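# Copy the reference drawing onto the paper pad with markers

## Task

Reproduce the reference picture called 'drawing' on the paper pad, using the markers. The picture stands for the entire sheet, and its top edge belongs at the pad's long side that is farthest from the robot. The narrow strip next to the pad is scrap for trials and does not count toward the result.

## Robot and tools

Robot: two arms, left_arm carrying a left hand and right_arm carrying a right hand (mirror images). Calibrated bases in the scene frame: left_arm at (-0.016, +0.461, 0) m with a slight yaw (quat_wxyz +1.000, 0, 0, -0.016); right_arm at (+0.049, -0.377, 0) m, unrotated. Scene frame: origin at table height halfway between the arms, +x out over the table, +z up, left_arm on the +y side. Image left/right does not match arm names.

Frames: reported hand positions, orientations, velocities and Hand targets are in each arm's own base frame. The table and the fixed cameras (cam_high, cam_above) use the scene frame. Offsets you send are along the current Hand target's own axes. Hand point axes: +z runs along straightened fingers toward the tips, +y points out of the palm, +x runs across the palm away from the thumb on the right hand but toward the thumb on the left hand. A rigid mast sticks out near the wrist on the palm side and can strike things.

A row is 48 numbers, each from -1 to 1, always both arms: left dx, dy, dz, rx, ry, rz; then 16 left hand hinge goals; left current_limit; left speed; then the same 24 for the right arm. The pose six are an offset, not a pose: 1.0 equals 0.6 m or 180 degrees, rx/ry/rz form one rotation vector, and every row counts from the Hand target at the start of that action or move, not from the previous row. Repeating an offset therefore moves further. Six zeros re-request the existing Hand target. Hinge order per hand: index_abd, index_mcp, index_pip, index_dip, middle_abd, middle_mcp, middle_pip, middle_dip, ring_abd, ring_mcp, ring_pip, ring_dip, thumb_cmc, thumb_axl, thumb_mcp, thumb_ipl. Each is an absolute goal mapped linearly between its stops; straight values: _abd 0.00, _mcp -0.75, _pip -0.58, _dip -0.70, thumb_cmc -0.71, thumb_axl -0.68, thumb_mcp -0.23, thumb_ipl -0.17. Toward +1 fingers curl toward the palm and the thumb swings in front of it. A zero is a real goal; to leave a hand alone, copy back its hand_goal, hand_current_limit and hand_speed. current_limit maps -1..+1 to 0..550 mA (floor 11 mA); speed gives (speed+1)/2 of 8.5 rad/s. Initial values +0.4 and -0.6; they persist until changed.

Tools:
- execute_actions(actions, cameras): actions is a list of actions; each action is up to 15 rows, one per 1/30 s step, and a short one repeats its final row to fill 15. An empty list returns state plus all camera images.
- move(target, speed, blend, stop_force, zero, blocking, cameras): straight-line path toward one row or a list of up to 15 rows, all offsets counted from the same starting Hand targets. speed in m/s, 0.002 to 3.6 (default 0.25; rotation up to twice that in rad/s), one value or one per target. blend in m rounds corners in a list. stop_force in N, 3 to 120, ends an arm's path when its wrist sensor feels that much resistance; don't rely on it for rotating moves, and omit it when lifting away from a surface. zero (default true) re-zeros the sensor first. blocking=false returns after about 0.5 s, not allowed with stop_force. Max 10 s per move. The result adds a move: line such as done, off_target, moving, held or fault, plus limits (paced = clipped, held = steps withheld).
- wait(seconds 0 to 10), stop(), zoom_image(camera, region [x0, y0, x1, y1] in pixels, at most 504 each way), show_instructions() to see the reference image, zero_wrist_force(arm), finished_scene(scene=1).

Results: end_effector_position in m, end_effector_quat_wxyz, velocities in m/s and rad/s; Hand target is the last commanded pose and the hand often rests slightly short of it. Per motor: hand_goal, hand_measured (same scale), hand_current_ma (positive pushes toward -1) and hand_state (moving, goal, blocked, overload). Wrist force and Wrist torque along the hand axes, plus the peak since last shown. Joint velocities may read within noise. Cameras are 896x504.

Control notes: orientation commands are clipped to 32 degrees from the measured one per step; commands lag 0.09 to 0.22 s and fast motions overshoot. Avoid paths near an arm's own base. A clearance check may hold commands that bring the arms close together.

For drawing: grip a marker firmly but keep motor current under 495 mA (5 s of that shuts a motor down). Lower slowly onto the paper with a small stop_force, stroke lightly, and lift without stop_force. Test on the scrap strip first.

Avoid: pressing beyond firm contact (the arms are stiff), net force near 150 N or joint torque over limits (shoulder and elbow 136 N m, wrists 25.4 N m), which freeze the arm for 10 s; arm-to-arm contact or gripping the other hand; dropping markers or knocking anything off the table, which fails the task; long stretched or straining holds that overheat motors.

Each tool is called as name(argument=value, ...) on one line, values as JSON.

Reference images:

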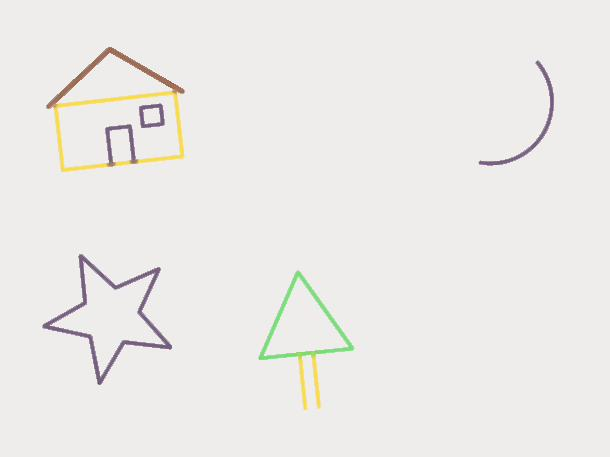

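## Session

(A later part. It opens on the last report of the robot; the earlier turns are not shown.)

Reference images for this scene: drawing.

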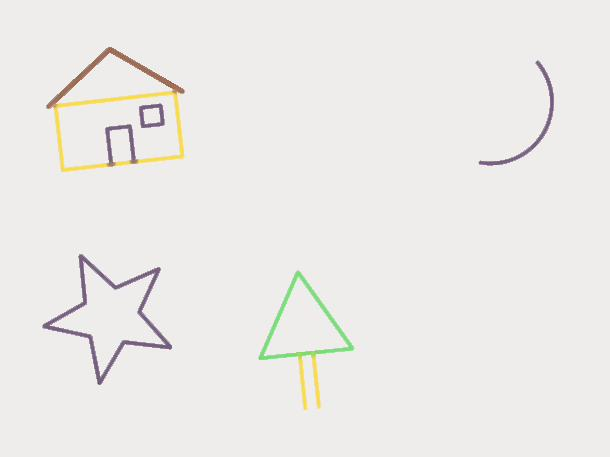

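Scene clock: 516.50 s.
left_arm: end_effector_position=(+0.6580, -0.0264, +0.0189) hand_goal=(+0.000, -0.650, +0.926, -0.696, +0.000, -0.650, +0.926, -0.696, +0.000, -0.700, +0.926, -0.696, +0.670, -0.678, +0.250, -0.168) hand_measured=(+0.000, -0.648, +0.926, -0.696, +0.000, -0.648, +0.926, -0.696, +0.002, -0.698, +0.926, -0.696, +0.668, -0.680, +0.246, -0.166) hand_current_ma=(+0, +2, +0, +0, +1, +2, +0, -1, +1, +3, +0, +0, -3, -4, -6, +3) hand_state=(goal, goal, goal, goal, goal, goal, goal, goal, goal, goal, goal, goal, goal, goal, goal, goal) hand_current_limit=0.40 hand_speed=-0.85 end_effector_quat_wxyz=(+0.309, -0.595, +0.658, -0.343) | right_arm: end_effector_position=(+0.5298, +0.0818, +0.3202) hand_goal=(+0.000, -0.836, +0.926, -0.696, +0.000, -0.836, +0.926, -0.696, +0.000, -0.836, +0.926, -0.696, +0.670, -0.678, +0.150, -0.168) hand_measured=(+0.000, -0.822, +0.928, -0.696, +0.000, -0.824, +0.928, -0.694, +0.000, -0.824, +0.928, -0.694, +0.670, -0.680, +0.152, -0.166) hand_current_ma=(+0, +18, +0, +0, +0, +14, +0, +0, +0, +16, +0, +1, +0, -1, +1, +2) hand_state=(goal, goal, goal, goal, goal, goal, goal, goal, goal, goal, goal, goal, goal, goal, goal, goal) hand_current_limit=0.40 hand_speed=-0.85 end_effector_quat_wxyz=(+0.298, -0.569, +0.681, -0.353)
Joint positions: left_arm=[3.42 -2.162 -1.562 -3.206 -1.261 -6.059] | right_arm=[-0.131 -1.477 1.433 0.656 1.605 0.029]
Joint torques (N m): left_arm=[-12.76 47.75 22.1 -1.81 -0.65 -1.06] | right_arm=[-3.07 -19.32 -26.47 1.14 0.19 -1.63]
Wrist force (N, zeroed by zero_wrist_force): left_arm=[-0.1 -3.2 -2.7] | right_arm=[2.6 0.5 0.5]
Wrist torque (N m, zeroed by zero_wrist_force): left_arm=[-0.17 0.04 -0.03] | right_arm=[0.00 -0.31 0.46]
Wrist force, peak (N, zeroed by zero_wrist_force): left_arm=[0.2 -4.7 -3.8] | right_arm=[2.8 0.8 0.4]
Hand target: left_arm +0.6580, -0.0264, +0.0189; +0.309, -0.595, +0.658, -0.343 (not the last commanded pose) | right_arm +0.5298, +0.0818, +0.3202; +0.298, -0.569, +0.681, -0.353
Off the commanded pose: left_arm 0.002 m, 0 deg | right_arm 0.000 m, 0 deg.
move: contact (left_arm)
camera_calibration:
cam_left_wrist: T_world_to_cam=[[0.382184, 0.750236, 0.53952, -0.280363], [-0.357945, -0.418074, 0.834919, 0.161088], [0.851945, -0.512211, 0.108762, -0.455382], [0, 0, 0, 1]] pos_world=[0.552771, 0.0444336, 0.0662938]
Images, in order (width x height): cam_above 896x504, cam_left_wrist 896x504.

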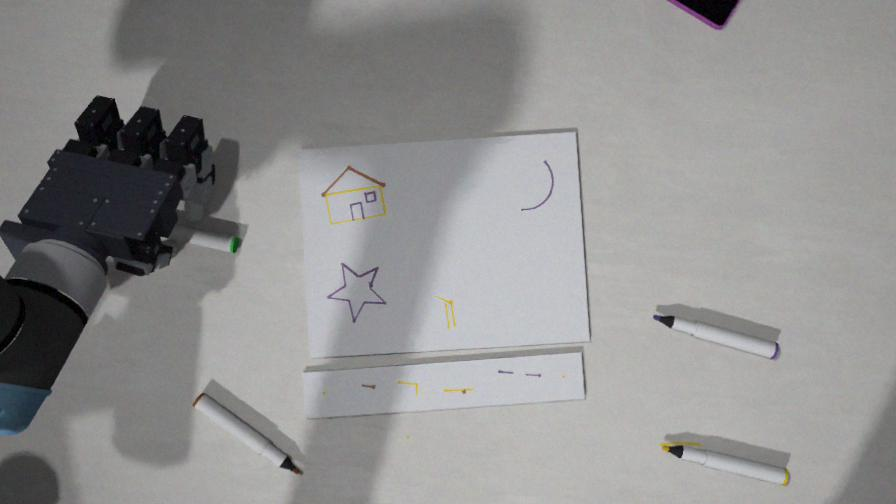

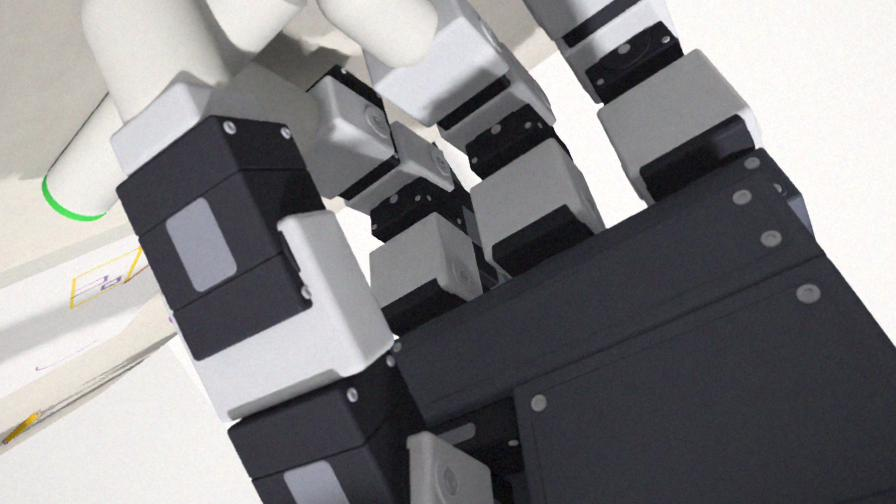

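move(target=[0,-0.0006,-0.0004,0,0,0,0,-0.5,0.927,-0.696,0,-0.5,0.927,-0.696,0,-0.73,0.927,-0.696,0.671,-0.677,0.37,-0.168,0.7,-0.94,0,0,0,0,0,0,0,-0.8356,0.927,-0.696,0,-0.8356,0.927,-0.696,0,-0.8356,0.927,-0.696,0.671,-0.677,0.15,-0.168,0.4,-0.85], speed=0.02)

move(target=[0,0,0,0,0,0,0,-0.45,0.927,-0.696,0,-0.44,0.927,-0.696,0,-0.73,0.927,-0.696,0.671,-0.677,0.43,-0.12,0.75,-0.94,0,0,0,0,0,0,0,-0.8356,0.927,-0.696,0,-0.8356,0.927,-0.696,0,-0.8356,0.927,-0.696,0.671,-0.677,0.15,-0.168,0.4,-0.85], speed=0.02, cameras=["cam_left_wrist"])

Scene clock: 518.53 s.
left_arm: end_effector_position=(+0.6580, -0.0264, +0.0193) hand_goal=(+0.000, -0.500, +0.926, -0.696, +0.000, -0.500, +0.926, -0.696, +0.000, -0.730, +0.926, -0.696, +0.670, -0.678, +0.370, -0.168) hand_measured=(+0.000, -0.554, +0.916, -0.700, +0.000, -0.546, +0.914, -0.700, +0.002, -0.718, +0.926, -0.696, +0.666, -0.680, +0.262, -0.200) hand_current_ma=(+0, -176, -20, -6, +1, -143, -25, -7, +1, +29, +0, +0, -6, -4, -467, -120) hand_state=(goal, blocked, goal, goal, goal, blocked, goal, goal, goal, goal, goal, goal, goal, goal, blocked, blocked) hand_current_limit=0.70 hand_speed=-0.94 end_effector_quat_wxyz=(+0.309, -0.595, +0.658, -0.343) | right_arm: end_effector_position=(+0.5298, +0.0818, +0.3202) hand_goal=(+0.000, -0.836, +0.926, -0.696, +0.000, -0.836, +0.926, -0.696, +0.000, -0.836, +0.926, -0.696, +0.670, -0.678, +0.150, -0.168) hand_measured=(+0.000, -0.822, +0.928, -0.696, +0.000, -0.824, +0.928, -0.694, +0.000, -0.824, +0.928, -0.694, +0.670, -0.680, +0.152, -0.166) hand_current_ma=(+0, +18, +0, +0, +0, +14, +0, +0, +0, +16, +0, +1, +0, -1, +1, +2) hand_state=(goal, goal, goal, goal, goal, goal, goal, goal, goal, goal, goal, goal, goal, goal, goal, goal) hand_current_limit=0.40 hand_speed=-0.85 end_effector_quat_wxyz=(+0.298, -0.569, +0.681, -0.353)
Joint positions: left_arm=[3.42 -2.161 -1.561 -3.207 -1.261 -6.059] | right_arm=[-0.131 -1.477 1.433 0.656 1.605 0.029]
Joint torques (N m): left_arm=[-12.56 50.56 22.6 -1.8 -1.02 -1.33] | right_arm=[-3.39 -18.77 -25.48 1.11 0.1 -1.82]
Wrist force (N, zeroed by zero_wrist_force): left_arm=[-0.4 -0.4 -0.3] | right_arm=[2.8 0.7 0.3]
Wrist torque (N m, zeroed by zero_wrist_force): left_arm=[0.03 0.03 -0.03] | right_arm=[0.04 -0.34 0.49]
Wrist force, peak (N, zeroed by zero_wrist_force): left_arm=[0.0 -3.3 -2.9] | right_arm=[2.8 0.7 0.4]
Hand target: left_arm +0.6580, -0.0264, +0.0193; +0.309, -0.595, +0.658, -0.343 | right_arm +0.5298, +0.0818, +0.3202; +0.298, -0.569, +0.681, -0.353
Off the commanded pose: left_arm 0.000 m, 0 deg | right_arm 0.000 m, 0 deg.
move: done

Scene clock: 519.03 s.
left_arm: end_effector_position=(+0.6580, -0.0264, +0.0194) hand_goal=(+0.000, -0.450, +0.926, -0.696, +0.000, -0.440, +0.926, -0.696, +0.000, -0.730, +0.926, -0.696, +0.670, -0.678, +0.430, -0.120) hand_measured=(+0.000, -0.536, +0.912, -0.702, +0.000, -0.520, +0.906, -0.706, +0.002, -0.718, +0.926, -0.696, +0.664, -0.682, +0.258, -0.200) hand_current_ma=(+0, -319, -32, -11, +1, -293, -47, -18, +1, +29, +0, +0, -9, -6, -481, -390) hand_state=(goal, blocked, goal, goal, goal, blocked, blocked, goal, goal, goal, goal, goal, goal, goal, blocked, blocked) hand_current_limit=0.75 hand_speed=-0.94 end_effector_quat_wxyz=(+0.309, -0.595, +0.658, -0.343) | right_arm: end_effector_position=(+0.5298, +0.0818, +0.3202) hand_goal=(+0.000, -0.836, +0.926, -0.696, +0.000, -0.836, +0.926, -0.696, +0.000, -0.836, +0.926, -0.696, +0.670, -0.678, +0.150, -0.168) hand_measured=(+0.000, -0.822, +0.928, -0.696, +0.000, -0.824, +0.928, -0.694, +0.000, -0.824, +0.928, -0.694, +0.670, -0.680, +0.152, -0.166) hand_current_ma=(+0, +18, +0, +0, +0, +14, +0, +0, +0, +16, +0, +1, +0, -1, +1, +2) hand_state=(goal, goal, goal, goal, goal, goal, goal, goal, goal, goal, goal, goal, goal, goal, goal, goal) hand_current_limit=0.40 hand_speed=-0.85 end_effector_quat_wxyz=(+0.298, -0.569, +0.681, -0.353)
Joint positions: left_arm=[3.42 -2.161 -1.561 -3.207 -1.261 -6.059] | right_arm=[-0.131 -1.477 1.433 0.656 1.605 0.029]
Joint torques (N m): left_arm=[-13.29 48.66 20.13 -1.97 -0.7 -1.33] | right_arm=[-2.06 -18.16 -26.77 1.29 0.23 -1.57]
Wrist force (N, zeroed by zero_wrist_force): left_arm=[-0.5 -2.0 -0.2] | right_arm=[2.4 0.7 0.4]
Wrist torque (N m, zeroed by zero_wrist_force): left_arm=[-0.05 0.04 -0.02] | right_arm=[0.04 -0.29 0.46]
Wrist force, peak (N, zeroed by zero_wrist_force): left_arm=[-0.3 -2.2 -0.2] | right_arm=[2.7 0.3 0.2]
Hand target: left_arm +0.6580, -0.0264, +0.0193; +0.309, -0.595, +0.658, -0.343 | right_arm +0.5298, +0.0818, +0.3202; +0.298, -0.569, +0.681, -0.353
Off the commanded pose: left_arm 0.000 m, 0 deg | right_arm 0.000 m, 0 deg.
move: done
camera_calibration:
cam_left_wrist: T_world_to_cam=[[0.382137, 0.750264, 0.539514, -0.280608], [-0.358017, -0.418032, 0.834909, 0.160709], [0.851936, -0.512205, 0.108861, -0.455438], [0, 0, 0, 1]] pos_world=[0.552771, 0.0444335, 0.066794]
Images, in order (width x height): cam_left_wrist 896x504.

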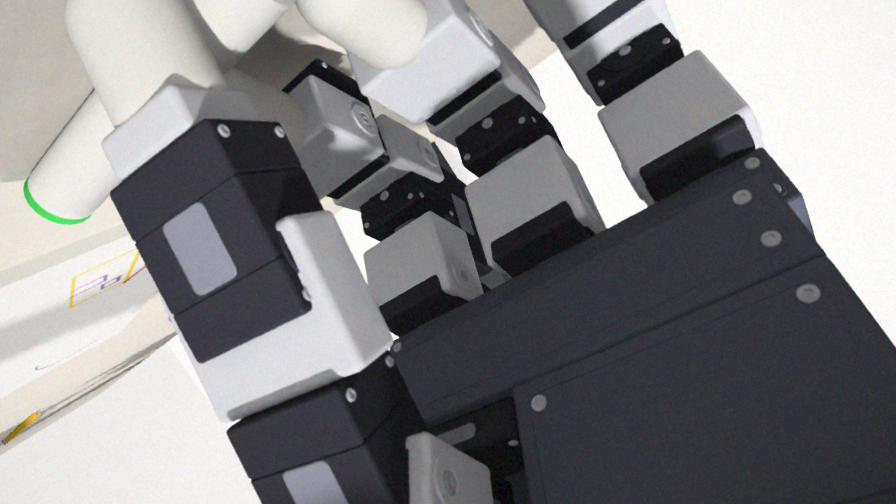

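move(target=[[0,-0.1365,-0.0956,0,0,0,0,-0.45,0.927,-0.696,0,-0.44,0.927,-0.696,0,-0.73,0.927,-0.696,0.671,-0.677,0.43,-0.12,0.75,-0.94,0,0,0,0,0,0,0,-0.8356,0.927,-0.696,0,-0.8356,0.927,-0.696,0,-0.8356,0.927,-0.696,0.671,-0.677,0.15,-0.168,0.4,-0.85],[0.6928,0.0272,-0.3297,0,0,0,0,-0.45,0.927,-0.696,0,-0.44,0.927,-0.696,0,-0.73,0.927,-0.696,0.671,-0.677,0.43,-0.12,0.75,-0.94,0,0,0,0,0,0,0,-0.8356,0.927,-0.696,0,-0.8356,0.927,-0.696,0,-0.8356,0.927,-0.696,0.671,-0.677,0.15,-0.168,0.4,-0.85],[0.6928,0.1363,-0.2532,0,0,0,0,-0.45,0.927,-0.696,0,-0.44,0.927,-0.696,0,-0.73,0.927,-0.696,0.671,-0.677,0.43,-0.12,0.75,-0.94,0,0,0,0,0,0,0,-0.8356,0.927,-0.696,0,-0.8356,0.927,-0.696,0,-0.8356,0.927,-0.696,0.671,-0.677,0.15,-0.168,0.4,-0.85]], speed=[0.15,0.35,0.2], blend=[0.02,0.02,0], cameras=["cam_above"])

zero_wrist_force(arm="left_arm")

Scene clock: 523.00 s.
left_arm: end_effector_position=(+0.4456, -0.4221, +0.0399) hand_goal=(+0.000, -0.450, +0.926, -0.696, +0.000, -0.440, +0.926, -0.696, +0.000, -0.730, +0.926, -0.696, +0.670, -0.678, +0.430, -0.120) hand_measured=(+0.000, -0.524, +0.910, -0.702, +0.000, -0.502, +0.906, -0.706, +0.002, -0.718, +0.926, -0.696, +0.662, -0.682, +0.250, -0.200) hand_current_ma=(+0, -269, -34, -12, +1, -209, -47, -18, +1, +25, +0, +0, -15, -8, -481, -390) hand_state=(goal, blocked, goal, goal, goal, blocked, blocked, goal, goal, goal, goal, goal, goal, goal, blocked, blocked) hand_current_limit=0.75 hand_speed=-0.94 end_effector_quat_wxyz=(+0.356, -0.465, +0.728, -0.355) | right_arm: end_effector_position=(+0.5298, +0.0818, +0.3202) hand_goal=(+0.000, -0.836, +0.926, -0.696, +0.000, -0.836, +0.926, -0.696, +0.000, -0.836, +0.926, -0.696, +0.670, -0.678, +0.150, -0.168) hand_measured=(+0.000, -0.822, +0.928, -0.696, +0.000, -0.824, +0.928, -0.694, +0.000, -0.824, +0.928, -0.694, +0.670, -0.680, +0.152, -0.166) hand_current_ma=(+0, +18, +0, +0, +0, +14, +0, +0, +0, +16, +0, +1, +0, -1, +1, +2) hand_state=(goal, goal, goal, goal, goal, goal, goal, goal, goal, goal, goal, goal, goal, goal, goal, goal) hand_current_limit=0.40 hand_speed=-0.85 end_effector_quat_wxyz=(+0.298, -0.569, +0.681, -0.353)
Joint positions: left_arm=[2.502 -2.052 -1.7 -3.088 -1.936 -6.284] | right_arm=[-0.131 -1.477 1.433 0.656 1.605 0.029]
Joint torques (N m): left_arm=[-13.36 33.78 9.6 1.03 -1.5 -1.39] | right_arm=[-2.49 -17.9 -25.94 1 0.34 -1.89]
Wrist force (N, zeroed by zero_wrist_force): left_arm=[0.3 -0.6 0.5] | right_arm=[2.3 0.5 0.3]
Wrist torque (N m, zeroed by zero_wrist_force): left_arm=[-0.10 -0.07 0.03] | right_arm=[0.01 -0.28 0.44]
Wrist force, peak (N, zeroed by zero_wrist_force): left_arm=[-0.2 -2.3 -0.4] | right_arm=[2.8 0.6 0.3]
Hand target: left_arm +0.4453, -0.4225, +0.0399; +0.309, -0.595, +0.658, -0.343 | right_arm +0.5298, +0.0818, +0.3202; +0.298, -0.569, +0.681, -0.353
Off the commanded pose: left_arm 0.000 m, 18 deg | right_arm 0.000 m, 0 deg.
joint sent to its limit (left arm) — joint 6 (wrist 3), lower limit. The joint targets are off in orientation, not in position.
move: off_target (left_arm)
Images, in order (width x height): cam_above 896x504.

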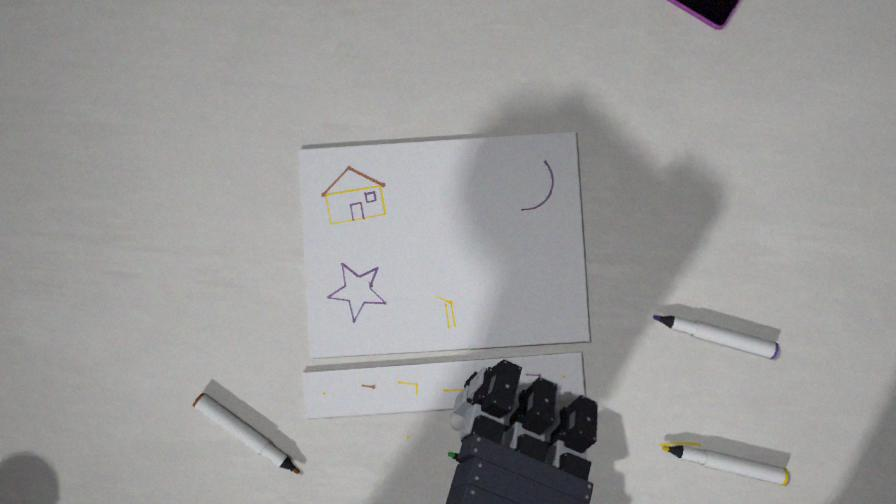

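Wrist force sensor zeroed.

move(target=[[0,-0.2185,-0.153,0,0,0,0,-0.45,0.927,-0.696,0,-0.44,0.927,-0.696,0,-0.73,0.927,-0.696,0.671,-0.677,0.43,-0.12,0.75,-0.94,0,0,0,0,0,0,0,-0.8356,0.927,-0.696,0,-0.8356,0.927,-0.696,0,-0.8356,0.927,-0.696,0.671,-0.677,0.15,-0.168,0.4,-0.85],[0,-0.2185,-0.153,0,0,0.6667,0,-0.45,0.927,-0.696,0,-0.44,0.927,-0.696,0,-0.73,0.927,-0.696,0.671,-0.677,0.43,-0.12,0.75,-0.94,0,0,0,0,0,0,0,-0.8356,0.927,-0.696,0,-0.8356,0.927,-0.696,0,-0.8356,0.927,-0.696,0.671,-0.677,0.15,-0.168,0.4,-0.85],[0,-0.2185,-0.153,0,0,-0.6667,0,-0.45,0.927,-0.696,0,-0.44,0.927,-0.696,0,-0.73,0.927,-0.696,0.671,-0.677,0.43,-0.12,0.75,-0.94,0,0,0,0,0,0,0,-0.8356,0.927,-0.696,0,-0.8356,0.927,-0.696,0,-0.8356,0.927,-0.696,0.671,-0.677,0.15,-0.168,0.4,-0.85],[0,-0.2185,-0.153,0,0,0,0,-0.45,0.927,-0.696,0,-0.44,0.927,-0.696,0,-0.73,0.927,-0.696,0.671,-0.677,0.43,-0.12,0.75,-0.94,0,0,0,0,0,0,0,-0.8356,0.927,-0.696,0,-0.8356,0.927,-0.696,0,-0.8356,0.927,-0.696,0.671,-0.677,0.15,-0.168,0.4,-0.85]], speed=[0.25,0.6,0.6,0.6], blend=[0.02,0.02,0.02,0], cameras=["cam_left_wrist","cam_above"])

Scene clock: 528.90 s.
left_arm: end_effector_position=(+0.4446, -0.4238, +0.1995) hand_goal=(+0.000, -0.450, +0.926, -0.696, +0.000, -0.440, +0.926, -0.696, +0.000, -0.730, +0.926, -0.696, +0.670, -0.678, +0.430, -0.120) hand_measured=(+0.000, -0.524, +0.910, -0.702, +0.000, -0.500, +0.906, -0.706, +0.002, -0.730, +0.926, -0.696, +0.662, -0.682, +0.248, -0.200) hand_current_ma=(+0, -265, -34, -12, +1, -206, -47, -18, +1, -1, +0, +0, -16, -8, -481, -390) hand_state=(goal, blocked, goal, goal, goal, blocked, blocked, goal, goal, goal, goal, goal, goal, goal, blocked, blocked) hand_current_limit=0.75 hand_speed=-0.94 end_effector_quat_wxyz=(+0.455, +0.130, +0.881, +0.028) | right_arm: end_effector_position=(+0.5298, +0.0818, +0.3202) hand_goal=(+0.000, -0.836, +0.926, -0.696, +0.000, -0.836, +0.926, -0.696, +0.000, -0.836, +0.926, -0.696, +0.670, -0.678, +0.150, -0.168) hand_measured=(+0.000, -0.822, +0.928, -0.696, +0.000, -0.824, +0.928, -0.694, +0.000, -0.824, +0.928, -0.694, +0.670, -0.680, +0.152, -0.166) hand_current_ma=(+0, +18, +0, +0, +0, +14, +0, +0, +0, +16, +0, +1, +0, -1, +1, +2) hand_state=(goal, goal, goal, goal, goal, goal, goal, goal, goal, goal, goal, goal, goal, goal, goal, goal) hand_current_limit=0.40 hand_speed=-0.85 end_effector_quat_wxyz=(+0.298, -0.569, +0.681, -0.353)
Joint positions: left_arm=[2.286 -2.157 -1.266 -3.649 -2.171 -5.02] | right_arm=[-0.131 -1.477 1.433 0.656 1.605 0.029]
Joint torques (N m): left_arm=[13.7 37.73 25.86 -2.4 0.88 -1.37] | right_arm=[-2.19 -19.25 -26.6 0.93 0.42 -1.59]
Wrist force (N, zeroed by zero_wrist_force): left_arm=[0.9 -2.6 0.3] | right_arm=[2.4 0.6 0.4]
Wrist torque (N m, zeroed by zero_wrist_force): left_arm=[-0.32 0.02 0.23] | right_arm=[0.02 -0.29 0.45]
Wrist force, peak (N, zeroed by zero_wrist_force): left_arm=[4.1 -3.8 0.2] | right_arm=[3.1 0.7 0.4]
Hand target: left_arm +0.4446, -0.4238, +0.1995; +0.455, +0.130, +0.881, +0.028 (not the last commanded pose) | right_arm +0.5298, +0.0818, +0.3202; +0.298, -0.569, +0.681, -0.353
Off the commanded pose: left_arm 0.002 m, 101 deg | right_arm 0.000 m, 0 deg.
move: held (left_arm; a check stopped the path); path passed 1 of 4 targets; limits=held
pose unreachable (left arm): on one or more control steps of this call, first in action 0 (counted from 0), this arm could not follow its commanded pose, so it was not sent that pose on those steps. It may still have moved: this result reports where it is.
cause: moving toward the commanded pose would bring two parts of the arm too close to each other (joints 4 (wrist 1) to 6 (wrist 3) lie between them).
camera_calibration:
cam_left_wrist: T_world_to_cam=[[0.259149, -0.790793, 0.554517, -0.599492], [-0.947314, -0.320014, -0.0136507, 0.240609], [0.188248, -0.521764, -0.832061, -0.0180711], [0, 0, 0, 1]] pos_world=[0.386692, -0.406504, 0.320676]
Images, in order (width x height): cam_above 896x504, cam_left_wrist 896x504.

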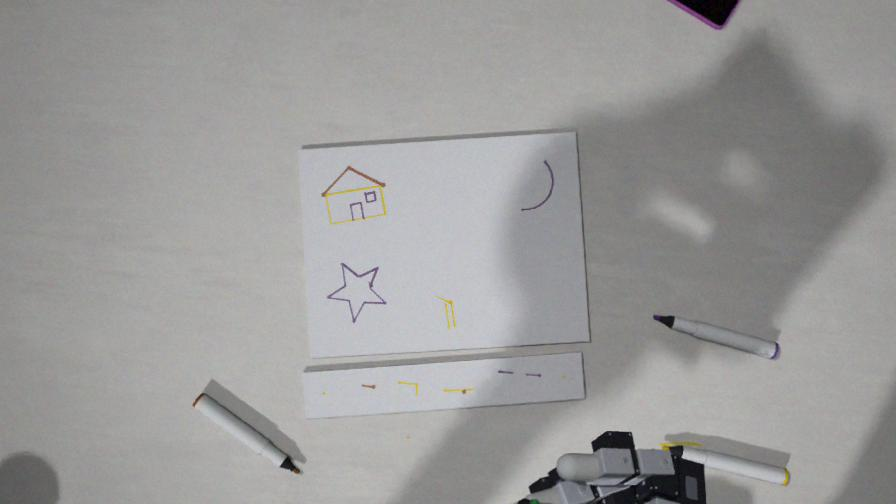

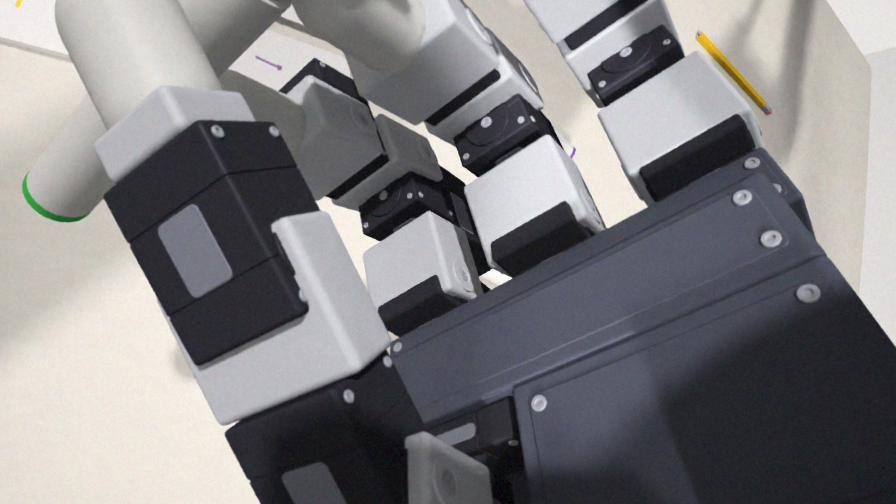

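move(target=[-0.0655,0.232,0.0112,0.2641,-0.1342,0.0708,0,-0.45,0.927,-0.696,0,-0.44,0.927,-0.696,0,-0.73,0.927,-0.696,0.671,-0.677,0.43,-0.12,0.75,-0.94,0,0,0,0,0,0,0,-0.8356,0.927,-0.696,0,-0.8356,0.927,-0.696,0,-0.8356,0.927,-0.696,0.671,-0.677,0.15,-0.168,0.4,-0.85], speed=0.4)

move(target=[[0,0,0,0,0,0.6667,0,-0.45,0.927,-0.696,0,-0.44,0.927,-0.696,0,-0.73,0.927,-0.696,0.671,-0.677,0.43,-0.12,0.75,-0.94,0,0,0,0,0,0,0,-0.8356,0.927,-0.696,0,-0.8356,0.927,-0.696,0,-0.8356,0.927,-0.696,0.671,-0.677,0.15,-0.168,0.4,-0.85],[0,0,0,0,0,-0.6667,0,-0.45,0.927,-0.696,0,-0.44,0.927,-0.696,0,-0.73,0.927,-0.696,0.671,-0.677,0.43,-0.12,0.75,-0.94,0,0,0,0,0,0,0,-0.8356,0.927,-0.696,0,-0.8356,0.927,-0.696,0,-0.8356,0.927,-0.696,0.671,-0.677,0.15,-0.168,0.4,-0.85]], speed=0.6, blend=[0.02,0], cameras=["cam_high"])

Scene clock: 533.40 s.
left_arm: end_effector_position=(+0.5001, -0.3000, +0.2501) hand_goal=(+0.000, -0.450, +0.926, -0.696, +0.000, -0.440, +0.926, -0.696, +0.000, -0.730, +0.926, -0.696, +0.670, -0.678, +0.430, -0.120) hand_measured=(+0.000, -0.524, +0.910, -0.702, +0.000, -0.500, +0.906, -0.706, +0.002, -0.730, +0.926, -0.696, +0.662, -0.682, +0.248, -0.200) hand_current_ma=(+0, -265, -34, -12, +1, -206, -47, -18, +1, -1, +0, +0, -16, -8, -481, -390) hand_state=(goal, blocked, goal, goal, goal, blocked, blocked, goal, goal, goal, goal, goal, goal, goal, blocked, blocked) hand_current_limit=0.75 hand_speed=-0.94 end_effector_quat_wxyz=(+0.527, +0.397, +0.687, -0.304) | right_arm: end_effector_position=(+0.5298, +0.0818, +0.3202) hand_goal=(+0.000, -0.836, +0.926, -0.696, +0.000, -0.836, +0.926, -0.696, +0.000, -0.836, +0.926, -0.696, +0.670, -0.678, +0.150, -0.168) hand_measured=(+0.000, -0.822, +0.928, -0.696, +0.000, -0.824, +0.928, -0.694, +0.000, -0.824, +0.928, -0.694, +0.670, -0.680, +0.152, -0.166) hand_current_ma=(+0, +18, +0, +0, +0, +14, +0, +0, +0, +16, +0, +1, +0, -1, +1, +2) hand_state=(goal, goal, goal, goal, goal, goal, goal, goal, goal, goal, goal, goal, goal, goal, goal, goal) hand_current_limit=0.40 hand_speed=-0.85 end_effector_quat_wxyz=(+0.298, -0.569, +0.681, -0.353)
Joint positions: left_arm=[3.073 -1.609 -1.97 -3.152 -0.642 -4.346] | right_arm=[-0.131 -1.477 1.433 0.656 1.605 0.029]
Joint torques (N m): left_arm=[12.57 13.57 23.88 -1.44 2.23 1.88] | right_arm=[-2.89 -18.26 -25.73 0.98 0.58 -1.72]
Wrist force (N, zeroed by zero_wrist_force): left_arm=[0.9 -2.5 -0.1] | right_arm=[2.7 0.5 0.2]
Wrist torque (N m, zeroed by zero_wrist_force): left_arm=[-0.33 -0.05 0.03] | right_arm=[0.02 -0.33 0.48]
Wrist force, peak (N, zeroed by zero_wrist_force): left_arm=[1.2 -3.2 0.4] | right_arm=[2.9 0.7 0.5]
Hand target: left_arm +0.5001, -0.3000, +0.2501; +0.527, +0.397, +0.687, -0.304 | right_arm +0.5298, +0.0818, +0.3202; +0.298, -0.569, +0.681, -0.353
Off the commanded pose: left_arm 0.000 m, 0 deg | right_arm 0.000 m, 0 deg.
move: done

Scene clock: 538.03 s.
left_arm: end_effector_position=(+0.5001, -0.3000, +0.2501) hand_goal=(+0.000, -0.450, +0.926, -0.696, +0.000, -0.440, +0.926, -0.696, +0.000, -0.730, +0.926, -0.696, +0.670, -0.678, +0.430, -0.120) hand_measured=(+0.000, -0.522, +0.910, -0.702, +0.000, -0.498, +0.906, -0.706, +0.002, -0.726, +0.926, -0.696, +0.662, -0.682, +0.248, -0.200) hand_current_ma=(+0, -253, -34, -12, +1, -198, -47, -18, +1, +5, +0, +0, -16, -8, -481, -390) hand_state=(goal, blocked, goal, goal, goal, blocked, blocked, goal, goal, goal, goal, goal, goal, goal, blocked, blocked) hand_current_limit=0.75 hand_speed=-0.94 end_effector_quat_wxyz=(+0.000, -0.397, +0.687, -0.609) | right_arm: end_effector_position=(+0.5298, +0.0818, +0.3202) hand_goal=(+0.000, -0.836, +0.926, -0.696, +0.000, -0.836, +0.926, -0.696, +0.000, -0.836, +0.926, -0.696, +0.670, -0.678, +0.150, -0.168) hand_measured=(+0.000, -0.822, +0.928, -0.696, +0.000, -0.824, +0.928, -0.694, +0.000, -0.824, +0.928, -0.694, +0.670, -0.680, +0.152, -0.166) hand_current_ma=(+0, +18, +0, +0, +0, +14, +0, +0, +0, +16, +0, +1, +0, -1, +1, +2) hand_state=(goal, goal, goal, goal, goal, goal, goal, goal, goal, goal, goal, goal, goal, goal, goal, goal) hand_current_limit=0.40 hand_speed=-0.85 end_effector_quat_wxyz=(+0.298, -0.569, +0.681, -0.353)
Joint positions: left_arm=[3.237 -1.857 -1.587 -3.411 -0.498 -0.009] | right_arm=[-0.131 -1.477 1.433 0.656 1.605 0.029]
Joint torques (N m): left_arm=[-13.74 26.05 24.68 -2.35 -0.3 1.81] | right_arm=[-2.78 -18.21 -26.17 0.97 0.63 -1.78]
Wrist force (N, zeroed by zero_wrist_force): left_arm=[-1.3 1.3 -1.4] | right_arm=[2.8 0.9 0.4]
Wrist torque (N m, zeroed by zero_wrist_force): left_arm=[0.25 0.06 -0.24] | right_arm=[0.06 -0.35 0.50]
Wrist force, peak (N, zeroed by zero_wrist_force): left_arm=[1.2 -3.1 -0.8] | right_arm=[2.8 0.9 0.4]
Hand target: left_arm +0.5001, -0.3000, +0.2501; +0.000, -0.397, +0.687, -0.609 | right_arm +0.5298, +0.0818, +0.3202; +0.298, -0.569, +0.681, -0.353
Off the commanded pose: left_arm 0.000 m, 0 deg | right_arm 0.000 m, 0 deg.
move: done
Images, in order (width x height): cam_high 896x504.

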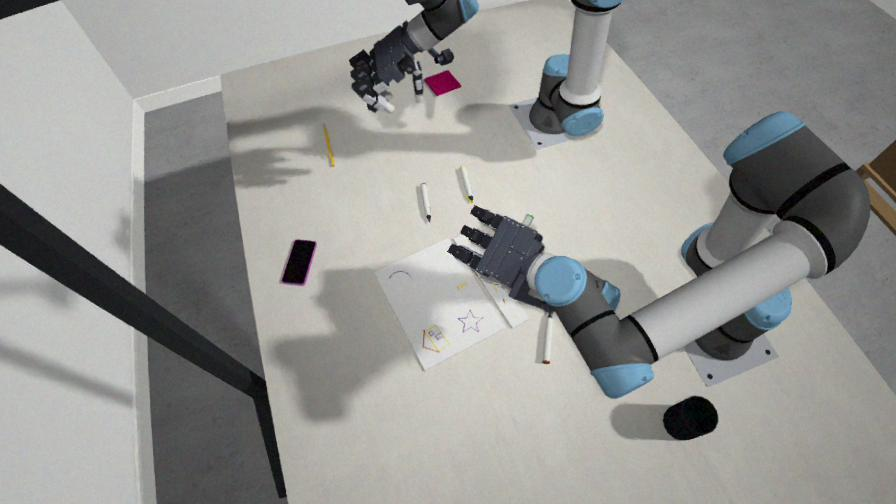

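move(target=[0.0868,0.2445,0.2107,-0.0279,-0.2891,0.0268,0,-0.45,0.927,-0.696,0,-0.44,0.927,-0.696,0,-0.73,0.927,-0.696,0.671,-0.677,0.43,-0.12,0.75,-0.94,0,0,0,0,0,0,0,-0.8356,0.927,-0.696,0,-0.8356,0.927,-0.696,0,-0.8356,0.927,-0.696,0.671,-0.677,0.15,-0.168,0.4,-0.85], speed=0.4, cameras=["cam_above"])

Scene clock: 542.47 s.
left_arm: end_effector_position=(+0.4455, -0.4423, +0.1198) hand_goal=(+0.000, -0.450, +0.926, -0.696, +0.000, -0.440, +0.926, -0.696, +0.000, -0.730, +0.926, -0.696, +0.670, -0.678, +0.430, -0.120) hand_measured=(+0.000, -0.522, +0.910, -0.702, +0.000, -0.498, +0.906, -0.706, +0.002, -0.726, +0.926, -0.696, +0.662, -0.682, +0.248, -0.200) hand_current_ma=(+0, -252, -34, -12, +1, -198, -47, -18, +1, +5, +0, +0, -16, -8, -481, -390) hand_state=(goal, blocked, goal, goal, goal, blocked, blocked, goal, goal, goal, goal, goal, goal, goal, blocked, blocked) hand_current_limit=0.75 hand_speed=-0.94 end_effector_quat_wxyz=(+0.309, -0.595, +0.658, -0.343) | right_arm: end_effector_position=(+0.5298, +0.0818, +0.3202) hand_goal=(+0.000, -0.836, +0.926, -0.696, +0.000, -0.836, +0.926, -0.696, +0.000, -0.836, +0.926, -0.696, +0.670, -0.678, +0.150, -0.168) hand_measured=(+0.000, -0.822, +0.928, -0.696, +0.000, -0.824, +0.928, -0.694, +0.000, -0.824, +0.928, -0.694, +0.670, -0.680, +0.152, -0.166) hand_current_ma=(+0, +18, +0, +0, +0, +14, +0, +0, +0, +16, +0, +1, +0, -1, +1, +2) hand_state=(goal, goal, goal, goal, goal, goal, goal, goal, goal, goal, goal, goal, goal, goal, goal, goal) hand_current_limit=0.40 hand_speed=-0.85 end_effector_quat_wxyz=(+0.298, -0.569, +0.681, -0.353)
Joint positions: left_arm=[2.487 -2.036 -1.483 -3.453 -2.015 -0.341] | right_arm=[-0.131 -1.477 1.433 0.656 1.605 0.029]
Joint torques (N m): left_arm=[-14.25 33.62 24.79 -2.04 -1.52 -1.36] | right_arm=[-2.22 -17.92 -26.55 0.8 0.49 -1.77]
Wrist force (N, zeroed by zero_wrist_force): left_arm=[-0.2 0.1 -0.3] | right_arm=[2.5 0.7 0.4]
Wrist torque (N m, zeroed by zero_wrist_force): left_arm=[0.07 0.04 0.03] | right_arm=[0.03 -0.31 0.47]
Wrist force, peak (N, zeroed by zero_wrist_force): left_arm=[-1.7 0.9 -1.8] | right_arm=[2.9 0.6 0.5]
Hand target: left_arm +0.4455, -0.4424, +0.1198; +0.309, -0.595, +0.658, -0.343 | right_arm +0.5298, +0.0818, +0.3202; +0.298, -0.569, +0.681, -0.353
Off the commanded pose: left_arm 0.000 m, 0 deg | right_arm 0.000 m, 0 deg.
move: done
Images, in order (width x height): cam_above 896x504.

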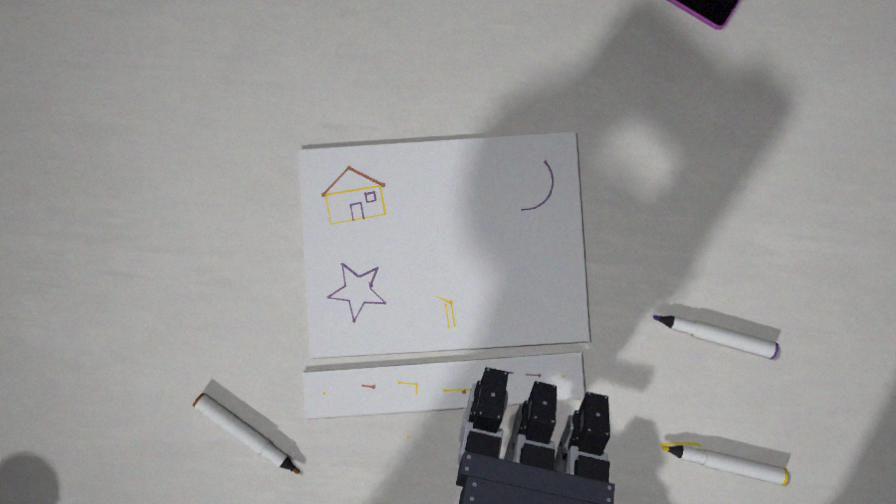

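move(target=[0,0.1147,0.0803,0,0,0,0,-0.45,0.927,-0.696,0,-0.44,0.927,-0.696,0,-0.73,0.927,-0.696,0.671,-0.677,0.43,-0.12,0.75,-0.94,0,0,0,0,0,0,0,-0.8356,0.927,-0.696,0,-0.8356,0.927,-0.696,0,-0.8356,0.927,-0.696,0.671,-0.677,0.15,-0.168,0.4,-0.85], speed=0.2)

zero_wrist_force(arm="left_arm")

move(target=[0,0.0342,0.0239,0,0,0,0,-0.45,0.927,-0.696,0,-0.44,0.927,-0.696,0,-0.73,0.927,-0.696,0.671,-0.677,0.43,-0.12,0.75,-0.94,0,0,0,0,0,0,0,-0.8356,0.927,-0.696,0,-0.8356,0.927,-0.696,0,-0.8356,0.927,-0.696,0.671,-0.677,0.15,-0.168,0.4,-0.85], speed=0.012, stop_force=3)

move(target=[0,0,0,0,0,0,0,-0.6,0.927,-0.696,0,-0.58,0.927,-0.696,0,-0.73,0.927,-0.696,0.671,-0.677,0.22,-0.168,0.4,-0.9,0,0,0,0,0,0,0,-0.8356,0.927,-0.696,0,-0.8356,0.927,-0.696,0,-0.8356,0.927,-0.696,0.671,-0.677,0.15,-0.168,0.4,-0.85])

Scene clock: 544.27 s.
left_arm: end_effector_position=(+0.4455, -0.4425, +0.0360) hand_goal=(+0.000, -0.450, +0.926, -0.696, +0.000, -0.440, +0.926, -0.696, +0.000, -0.730, +0.926, -0.696, +0.670, -0.678, +0.430, -0.120) hand_measured=(+0.000, -0.522, +0.910, -0.702, +0.000, -0.498, +0.906, -0.706, +0.002, -0.726, +0.926, -0.696, +0.662, -0.682, +0.248, -0.200) hand_current_ma=(+0, -252, -34, -12, +1, -198, -47, -18, +1, +5, +0, +0, -16, -8, -481, -390) hand_state=(goal, blocked, goal, goal, goal, blocked, blocked, goal, goal, goal, goal, goal, goal, goal, blocked, blocked) hand_current_limit=0.75 hand_speed=-0.94 end_effector_quat_wxyz=(+0.309, -0.595, +0.658, -0.343) | right_arm: end_effector_position=(+0.5298, +0.0818, +0.3202) hand_goal=(+0.000, -0.836, +0.926, -0.696, +0.000, -0.836, +0.926, -0.696, +0.000, -0.836, +0.926, -0.696, +0.670, -0.678, +0.150, -0.168) hand_measured=(+0.000, -0.822, +0.928, -0.696, +0.000, -0.824, +0.928, -0.694, +0.000, -0.824, +0.928, -0.694, +0.670, -0.680, +0.152, -0.166) hand_current_ma=(+0, +18, +0, +0, +0, +14, +0, +0, +0, +16, +0, +1, +0, -1, +1, +2) hand_state=(goal, goal, goal, goal, goal, goal, goal, goal, goal, goal, goal, goal, goal, goal, goal, goal) hand_current_limit=0.40 hand_speed=-0.85 end_effector_quat_wxyz=(+0.298, -0.569, +0.681, -0.353)
Joint positions: left_arm=[2.487 -2.126 -1.579 -3.266 -2.015 -0.341] | right_arm=[-0.131 -1.477 1.433 0.656 1.605 0.029]
Joint torques (N m): left_arm=[-13.99 35.48 9.54 0.62 1.04 1.59] | right_arm=[-1.91 -18.43 -25.71 0.74 0.62 -1.84]
Wrist force (N, zeroed by zero_wrist_force): left_arm=[0.0 0.1 0.1] | right_arm=[2.6 0.6 0.4]
Wrist torque (N m, zeroed by zero_wrist_force): left_arm=[0.04 0.02 -0.12] | right_arm=[0.02 -0.33 0.48]
Wrist force, peak (N, zeroed by zero_wrist_force): left_arm=[-0.5 0.8 0.5] | right_arm=[2.8 0.6 0.3]
Hand target: left_arm +0.4455, -0.4425, +0.0358; +0.309, -0.595, +0.658, -0.343 | right_arm +0.5298, +0.0818, +0.3202; +0.298, -0.569, +0.681, -0.353
Off the commanded pose: left_arm 0.000 m, 0 deg | right_arm 0.000 m, 0 deg.
move: done

Wrist force sensor zeroed.

Scene clock: 546.87 s.
left_arm: end_effector_position=(+0.4455, -0.4425, +0.0194) hand_goal=(+0.000, -0.450, +0.926, -0.696, +0.000, -0.440, +0.926, -0.696, +0.000, -0.730, +0.926, -0.696, +0.670, -0.678, +0.430, -0.120) hand_measured=(+0.000, -0.520, +0.912, -0.702, +0.000, -0.498, +0.906, -0.706, +0.002, -0.726, +0.926, -0.696, +0.662, -0.682, +0.248, -0.200) hand_current_ma=(+0, -248, -31, -12, +1, -198, -48, -18, +1, +5, +0, +0, -16, -8, -481, -390) hand_state=(goal, blocked, goal, goal, goal, blocked, blocked, goal, goal, goal, goal, goal, goal, goal, blocked, blocked) hand_current_limit=0.75 hand_speed=-0.94 end_effector_quat_wxyz=(+0.309, -0.595, +0.658, -0.343) | right_arm: end_effector_position=(+0.5298, +0.0818, +0.3202) hand_goal=(+0.000, -0.836, +0.926, -0.696, +0.000, -0.836, +0.926, -0.696, +0.000, -0.836, +0.926, -0.696, +0.670, -0.678, +0.150, -0.168) hand_measured=(+0.000, -0.822, +0.928, -0.696, +0.000, -0.824, +0.928, -0.694, +0.000, -0.824, +0.928, -0.694, +0.670, -0.680, +0.152, -0.166) hand_current_ma=(+0, +18, +0, +0, +0, +14, +0, +0, +0, +16, +0, +1, +0, -1, +1, +2) hand_state=(goal, goal, goal, goal, goal, goal, goal, goal, goal, goal, goal, goal, goal, goal, goal, goal) hand_current_limit=0.40 hand_speed=-0.85 end_effector_quat_wxyz=(+0.298, -0.569, +0.681, -0.353)
Joint positions: left_arm=[2.487 -2.147 -1.593 -3.231 -2.015 -0.341] | right_arm=[-0.131 -1.477 1.433 0.656 1.605 0.029]
Joint torques (N m): left_arm=[-10.16 48.58 21.78 -2.13 -0.26 0.64] | right_arm=[-1.66 -18.62 -26.12 1.15 0.65 -1.71]
Wrist force (N, zeroed by zero_wrist_force): left_arm=[-0.3 -2.2 -1.6] | right_arm=[2.6 0.5 0.4]
Wrist torque (N m, zeroed by zero_wrist_force): left_arm=[-0.10 0.06 -0.05] | right_arm=[0.00 -0.32 0.47]
Wrist force, peak (N, zeroed by zero_wrist_force): left_arm=[0.0 -7.6 -5.7] | right_arm=[2.8 0.8 0.5]
Hand target: left_arm +0.4455, -0.4425, +0.0194; +0.309, -0.595, +0.658, -0.343 (not the last commanded pose) | right_arm +0.5298, +0.0818, +0.3202; +0.298, -0.569, +0.681, -0.353
Off the commanded pose: left_arm 0.009 m, 0 deg | right_arm 0.000 m, 0 deg.
move: contact (left_arm)

Scene clock: 547.57 s.
left_arm: end_effector_position=(+0.4455, -0.4425, +0.0194) hand_goal=(+0.000, -0.600, +0.926, -0.696, +0.000, -0.580, +0.926, -0.696, +0.000, -0.730, +0.926, -0.696, +0.670, -0.678, +0.220, -0.168) hand_measured=(+0.000, -0.590, +0.920, -0.700, +0.000, -0.570, +0.918, -0.700, +0.002, -0.726, +0.926, -0.696, +0.662, -0.682, +0.220, -0.172) hand_current_ma=(+0, +21, -12, -5, +1, +20, -13, -6, +1, +5, +0, +0, -16, -8, +1, -10) hand_state=(goal, goal, goal, goal, goal, goal, goal, goal, goal, goal, goal, goal, goal, goal, goal, goal) hand_current_limit=0.40 hand_speed=-0.90 end_effector_quat_wxyz=(+0.309, -0.595, +0.658, -0.343) | right_arm: end_effector_position=(+0.5298, +0.0818, +0.3202) hand_goal=(+0.000, -0.836, +0.926, -0.696, +0.000, -0.836, +0.926, -0.696, +0.000, -0.836, +0.926, -0.696, +0.670, -0.678, +0.150, -0.168) hand_measured=(+0.000, -0.822, +0.928, -0.696, +0.000, -0.824, +0.928, -0.694, +0.000, -0.824, +0.928, -0.694, +0.670, -0.680, +0.152, -0.166) hand_current_ma=(+0, +18, +0, +0, +0, +14, +0, +0, +0, +16, +0, +1, +0, -1, +1, +2) hand_state=(goal, goal, goal, goal, goal, goal, goal, goal, goal, goal, goal, goal, goal, goal, goal, goal) hand_current_limit=0.40 hand_speed=-0.85 end_effector_quat_wxyz=(+0.298, -0.569, +0.681, -0.353)
Joint positions: left_arm=[2.487 -2.147 -1.593 -3.231 -2.015 -0.341] | right_arm=[-0.131 -1.477 1.433 0.656 1.605 0.029]
Joint torques (N m): left_arm=[-8.78 46.98 19.33 -0.91 -0.02 1.52] | right_arm=[-1.38 -18.99 -26.07 0.93 0.96 -1.72]
Wrist force (N, zeroed by zero_wrist_force): left_arm=[0.4 -2.9 -2.8] | right_arm=[2.3 0.7 0.3]
Wrist torque (N m, zeroed by zero_wrist_force): left_arm=[-0.15 0.00 -0.02] | right_arm=[0.05 -0.27 0.45]
Wrist force, peak (N, zeroed by zero_wrist_force): left_arm=[0.2 -3.1 -2.9] | right_arm=[2.8 0.6 0.2]
Hand target: left_arm +0.4455, -0.4425, +0.0194; +0.309, -0.595, +0.658, -0.343 | right_arm +0.5298, +0.0818, +0.3202; +0.298, -0.569, +0.681, -0.353
Off the commanded pose: left_arm 0.000 m, 0 deg | right_arm 0.000 m, 0 deg.
move: done

move(target=[[0,0,0,0,0,0,0,-0.8356,0.927,-0.696,0,-0.8356,0.927,-0.696,0,-0.8356,0.927,-0.696,0.671,-0.677,0.15,-0.168,0.4,-0.85,0,0,0,0,0,0,0,-0.8356,0.927,-0.696,0,-0.8356,0.927,-0.696,0,-0.8356,0.927,-0.696,0.671,-0.677,0.15,-0.168,0.4,-0.85],[0,-0.1092,-0.0765,0,0,0,0,-0.8356,0.927,-0.696,0,-0.8356,0.927,-0.696,0,-0.8356,0.927,-0.696,0.671,-0.677,0.15,-0.168,0.4,-0.85,0,0,0,0,0,0,0,-0.8356,0.927,-0.696,0,-0.8356,0.927,-0.696,0,-0.8356,0.927,-0.696,0.671,-0.677,0.15,-0.168,0.4,-0.85],[-0.7258,-0.3365,-0.4203,0,0,0,0,-0.8356,0.927,-0.696,0,-0.8356,0.927,-0.696,0,-0.8356,0.927,-0.696,0.671,-0.677,0.15,-0.168,0.4,-0.85,0,0,0,0,0,0,0,-0.8356,0.927,-0.696,0,-0.8356,0.927,-0.696,0,-0.8356,0.927,-0.696,0.671,-0.677,0.15,-0.168,0.4,-0.85]], speed=[0.05,0.1,0.45], blend=[0,0.02,0], cameras=["cam_above"])

zoom_image(camera="cam_above", region=[440, 400, 620, 504])

Scene clock: 552.73 s.
left_arm: end_effector_position=(+0.3994, +0.0003, +0.3289) hand_goal=(+0.000, -0.836, +0.926, -0.696, +0.000, -0.836, +0.926, -0.696, +0.000, -0.836, +0.926, -0.696, +0.670, -0.678, +0.150, -0.168) hand_measured=(+0.000, -0.824, +0.926, -0.696, +0.000, -0.824, +0.926, -0.696, +0.002, -0.822, +0.926, -0.696, +0.668, -0.680, +0.152, -0.166) hand_current_ma=(+0, +29, +0, -1, +1, +27, +0, -1, +1, +31, +0, +0, -4, -4, +4, +4) hand_state=(goal, goal, goal, goal, goal, goal, goal, goal, goal, goal, goal, goal, goal, goal, goal, goal) hand_current_limit=0.40 hand_speed=-0.85 end_effector_quat_wxyz=(+0.309, -0.595, +0.658, -0.343) | right_arm: end_effector_position=(+0.5298, +0.0818, +0.3202) hand_goal=(+0.000, -0.836, +0.926, -0.696, +0.000, -0.836, +0.926, -0.696, +0.000, -0.836, +0.926, -0.696, +0.670, -0.678, +0.150, -0.168) hand_measured=(+0.000, -0.822, +0.928, -0.696, +0.000, -0.824, +0.928, -0.694, +0.000, -0.824, +0.928, -0.694, +0.670, -0.680, +0.152, -0.166) hand_current_ma=(+0, +18, +0, +0, +0, +14, +0, +0, +0, +16, +0, +1, +0, -1, +1, +2) hand_state=(goal, goal, goal, goal, goal, goal, goal, goal, goal, goal, goal, goal, goal, goal, goal, goal) hand_current_limit=0.40 hand_speed=-0.85 end_effector_quat_wxyz=(+0.298, -0.569, +0.681, -0.353)
Joint positions: left_arm=[3.808 -1.352 -1.728 -3.975 -0.965 0.505] | right_arm=[-0.131 -1.477 1.433 0.656 1.605 0.029]
Joint torques (N m): left_arm=[12.59 3.7 25.66 -2.17 2.03 1.62] | right_arm=[-1.83 -18.8 -24.77 0.95 1.23 -1.45]
Wrist force (N, zeroed by zero_wrist_force): left_arm=[-0.3 0.2 -1.0] | right_arm=[2.7 0.6 0.3]
Wrist torque (N m, zeroed by zero_wrist_force): left_arm=[0.09 0.01 -0.10] | right_arm=[0.03 -0.32 0.48]
Wrist force, peak (N, zeroed by zero_wrist_force): left_arm=[0.2 -4.5 -2.1] | right_arm=[3.0 0.7 0.3]
Hand target: left_arm +0.3994, +0.0003, +0.3289; +0.309, -0.595, +0.658, -0.343 | right_arm +0.5298, +0.0818, +0.3202; +0.298, -0.569, +0.681, -0.353
Off the commanded pose: left_arm 0.000 m, 0 deg | right_arm 0.000 m, 0 deg.
move: done
Images, in order (width x height): cam_above 896x504.

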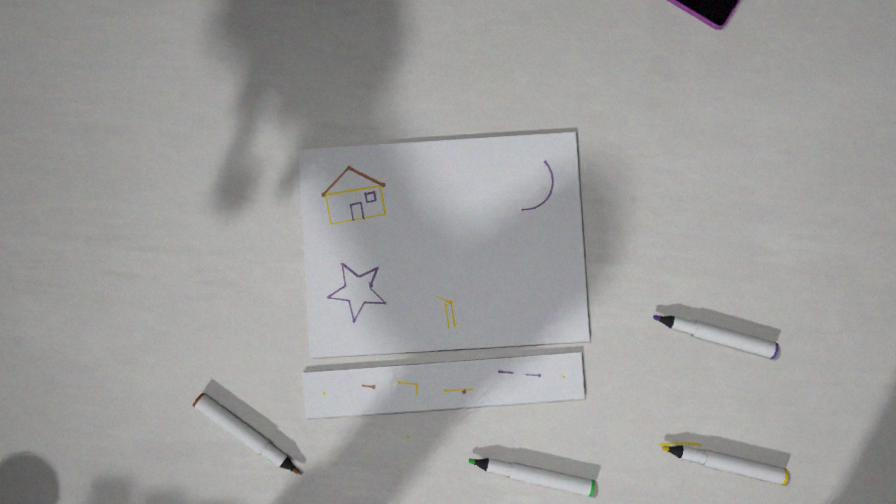

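Scaled by 2.800 from the camera's 896x504 image, which has a finer 1280x720 frame.

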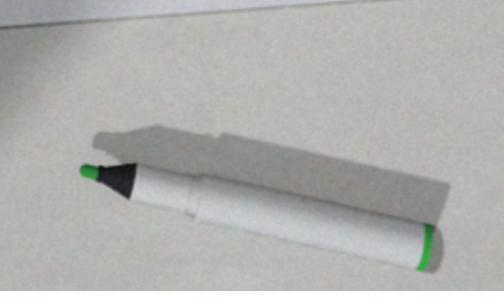

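move(target=[0,0,0,0,0,0, 0,-0.8356,0.927,-0.696,0,-0.8356,0.927,-0.696,0,-0.8356,0.927,-0.696,0.671,-0.677,0.15,-0.168,0.4,-0.85, -0.42735,0.37487,-0.18598,0,-0.00951,-0.00667, 0,-0.8356,0.927,-0.696,0,-0.8356,0.927,-0.696,0,-0.8356,0.927,-0.696,0.671,-0.677,0.15,-0.168,0.4,-0.85], speed=0.35, cameras=["all"])

Scene clock: 557.73 s.
left_arm: end_effector_position=(+0.3994, +0.0003, +0.3289) hand_goal=(+0.000, -0.836, +0.926, -0.696, +0.000, -0.836, +0.926, -0.696, +0.000, -0.836, +0.926, -0.696, +0.670, -0.678, +0.150, -0.168) hand_measured=(+0.000, -0.824, +0.926, -0.696, +0.000, -0.824, +0.926, -0.696, +0.002, -0.822, +0.926, -0.696, +0.668, -0.680, +0.152, -0.166) hand_current_ma=(+0, +29, +0, -1, +1, +27, +0, -1, +1, +31, +0, +0, -4, -4, +4, +4) hand_state=(goal, goal, goal, goal, goal, goal, goal, goal, goal, goal, goal, goal, goal, goal, goal, goal) hand_current_limit=0.40 hand_speed=-0.85 end_effector_quat_wxyz=(+0.309, -0.595, +0.658, -0.343) | right_arm: end_effector_position=(+0.3579, +0.3733, +0.2010) hand_goal=(+0.000, -0.836, +0.926, -0.696, +0.000, -0.836, +0.926, -0.696, +0.000, -0.836, +0.926, -0.696, +0.670, -0.678, +0.150, -0.168) hand_measured=(+0.000, -0.822, +0.928, -0.696, +0.000, -0.824, +0.928, -0.694, +0.000, -0.824, +0.928, -0.694, +0.670, -0.680, +0.152, -0.166) hand_current_ma=(+0, +18, +0, +0, +0, +13, +0, +0, +0, +15, +0, +1, +0, -1, +1, +2) hand_state=(goal, goal, goal, goal, goal, goal, goal, goal, goal, goal, goal, goal, goal, goal, goal, goal) hand_current_limit=0.40 hand_speed=-0.85 end_effector_quat_wxyz=(+0.304, -0.581, +0.670, -0.347)
Joint positions: left_arm=[3.808 -1.352 -1.727 -3.975 -0.965 0.505] | right_arm=[0.724 -1.329 1.6 0.55 2.241 0.593]
Joint torques (N m): left_arm=[12.98 3.72 23.07 -2.36 2.09 1.67] | right_arm=[8.53 -22.53 -26.63 2.44 2.7 2.29]
Wrist force (N, zeroed by zero_wrist_force): left_arm=[-0.4 0.2 -0.7] | right_arm=[2.1 0.6 0.2]
Wrist torque (N m, zeroed by zero_wrist_force): left_arm=[0.06 0.04 -0.10] | right_arm=[0.03 -0.23 0.26]
Wrist force, peak (N, zeroed by zero_wrist_force): left_arm=[-0.6 0.3 -0.9] | right_arm=[3.5 -0.6 1.0]
Hand target: left_arm +0.3994, +0.0003, +0.3289; +0.309, -0.595, +0.658, -0.343 | right_arm +0.3578, +0.3734, +0.2009; +0.304, -0.581, +0.670, -0.347
Off the commanded pose: left_arm 0.000 m, 0 deg | right_arm 0.000 m, 0 deg.
move: done
camera_calibration:
cam_left_wrist: T_world_to_cam=[[0.382098, 0.750392, 0.539364, -0.368739], [-0.357887, -0.417948, 0.835007, -0.179198], [0.852008, -0.512086, 0.108859, -0.255173], [0, 0, 0, 1]] pos_world=[0.294171, 0.0711334, 0.376294]
cam_right_wrist: T_world_to_cam=[[-0.207186, 0.863439, -0.459943, -0.11812], [-0.179546, 0.428599, 0.885475, -0.316563], [0.961685, 0.266039, 0.0662277, -0.332445], [0, 0, 0, 1]] pos_world=[0.238396, 0.326111, 0.247997]

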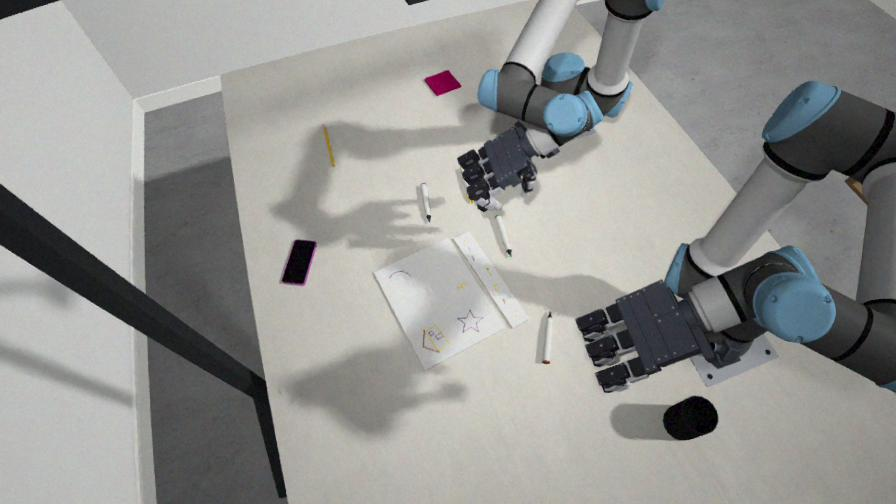

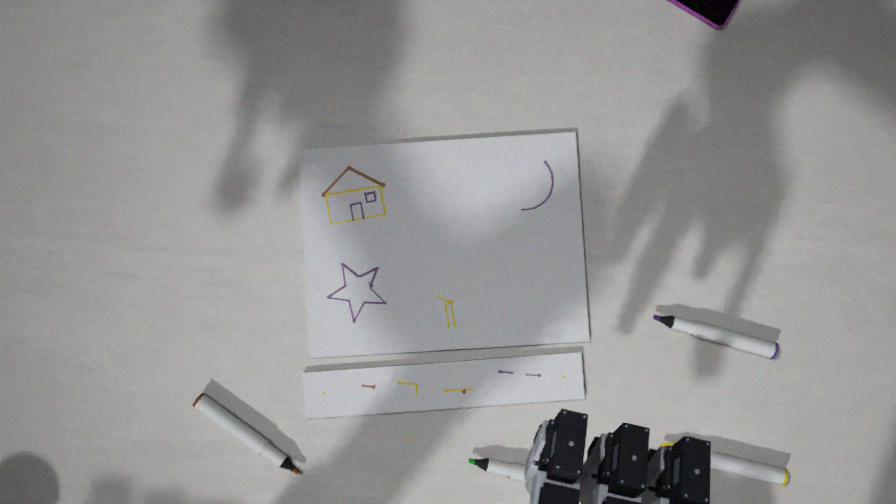

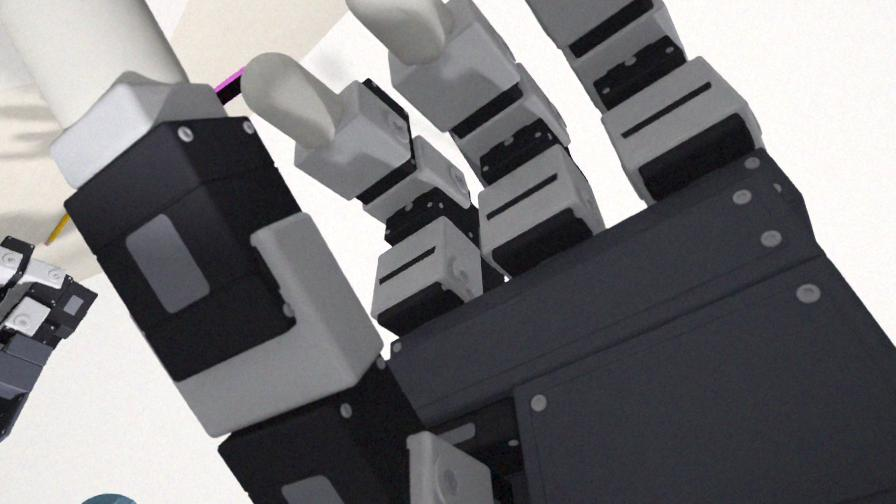

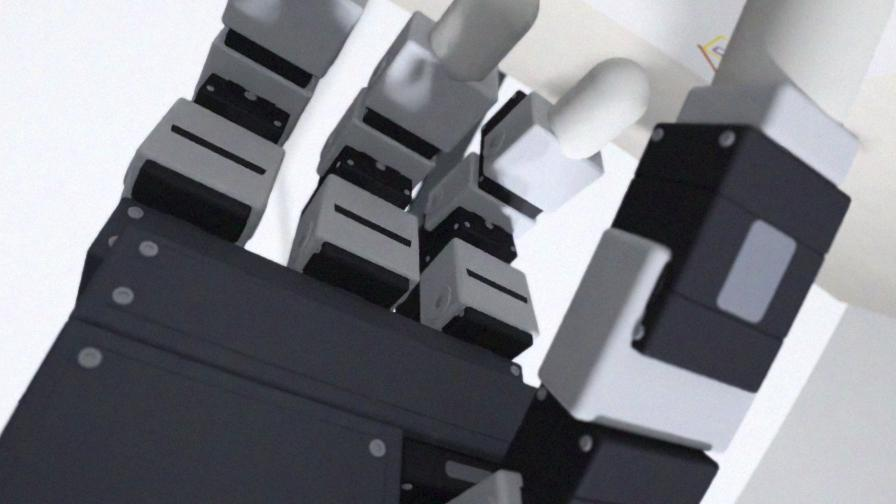

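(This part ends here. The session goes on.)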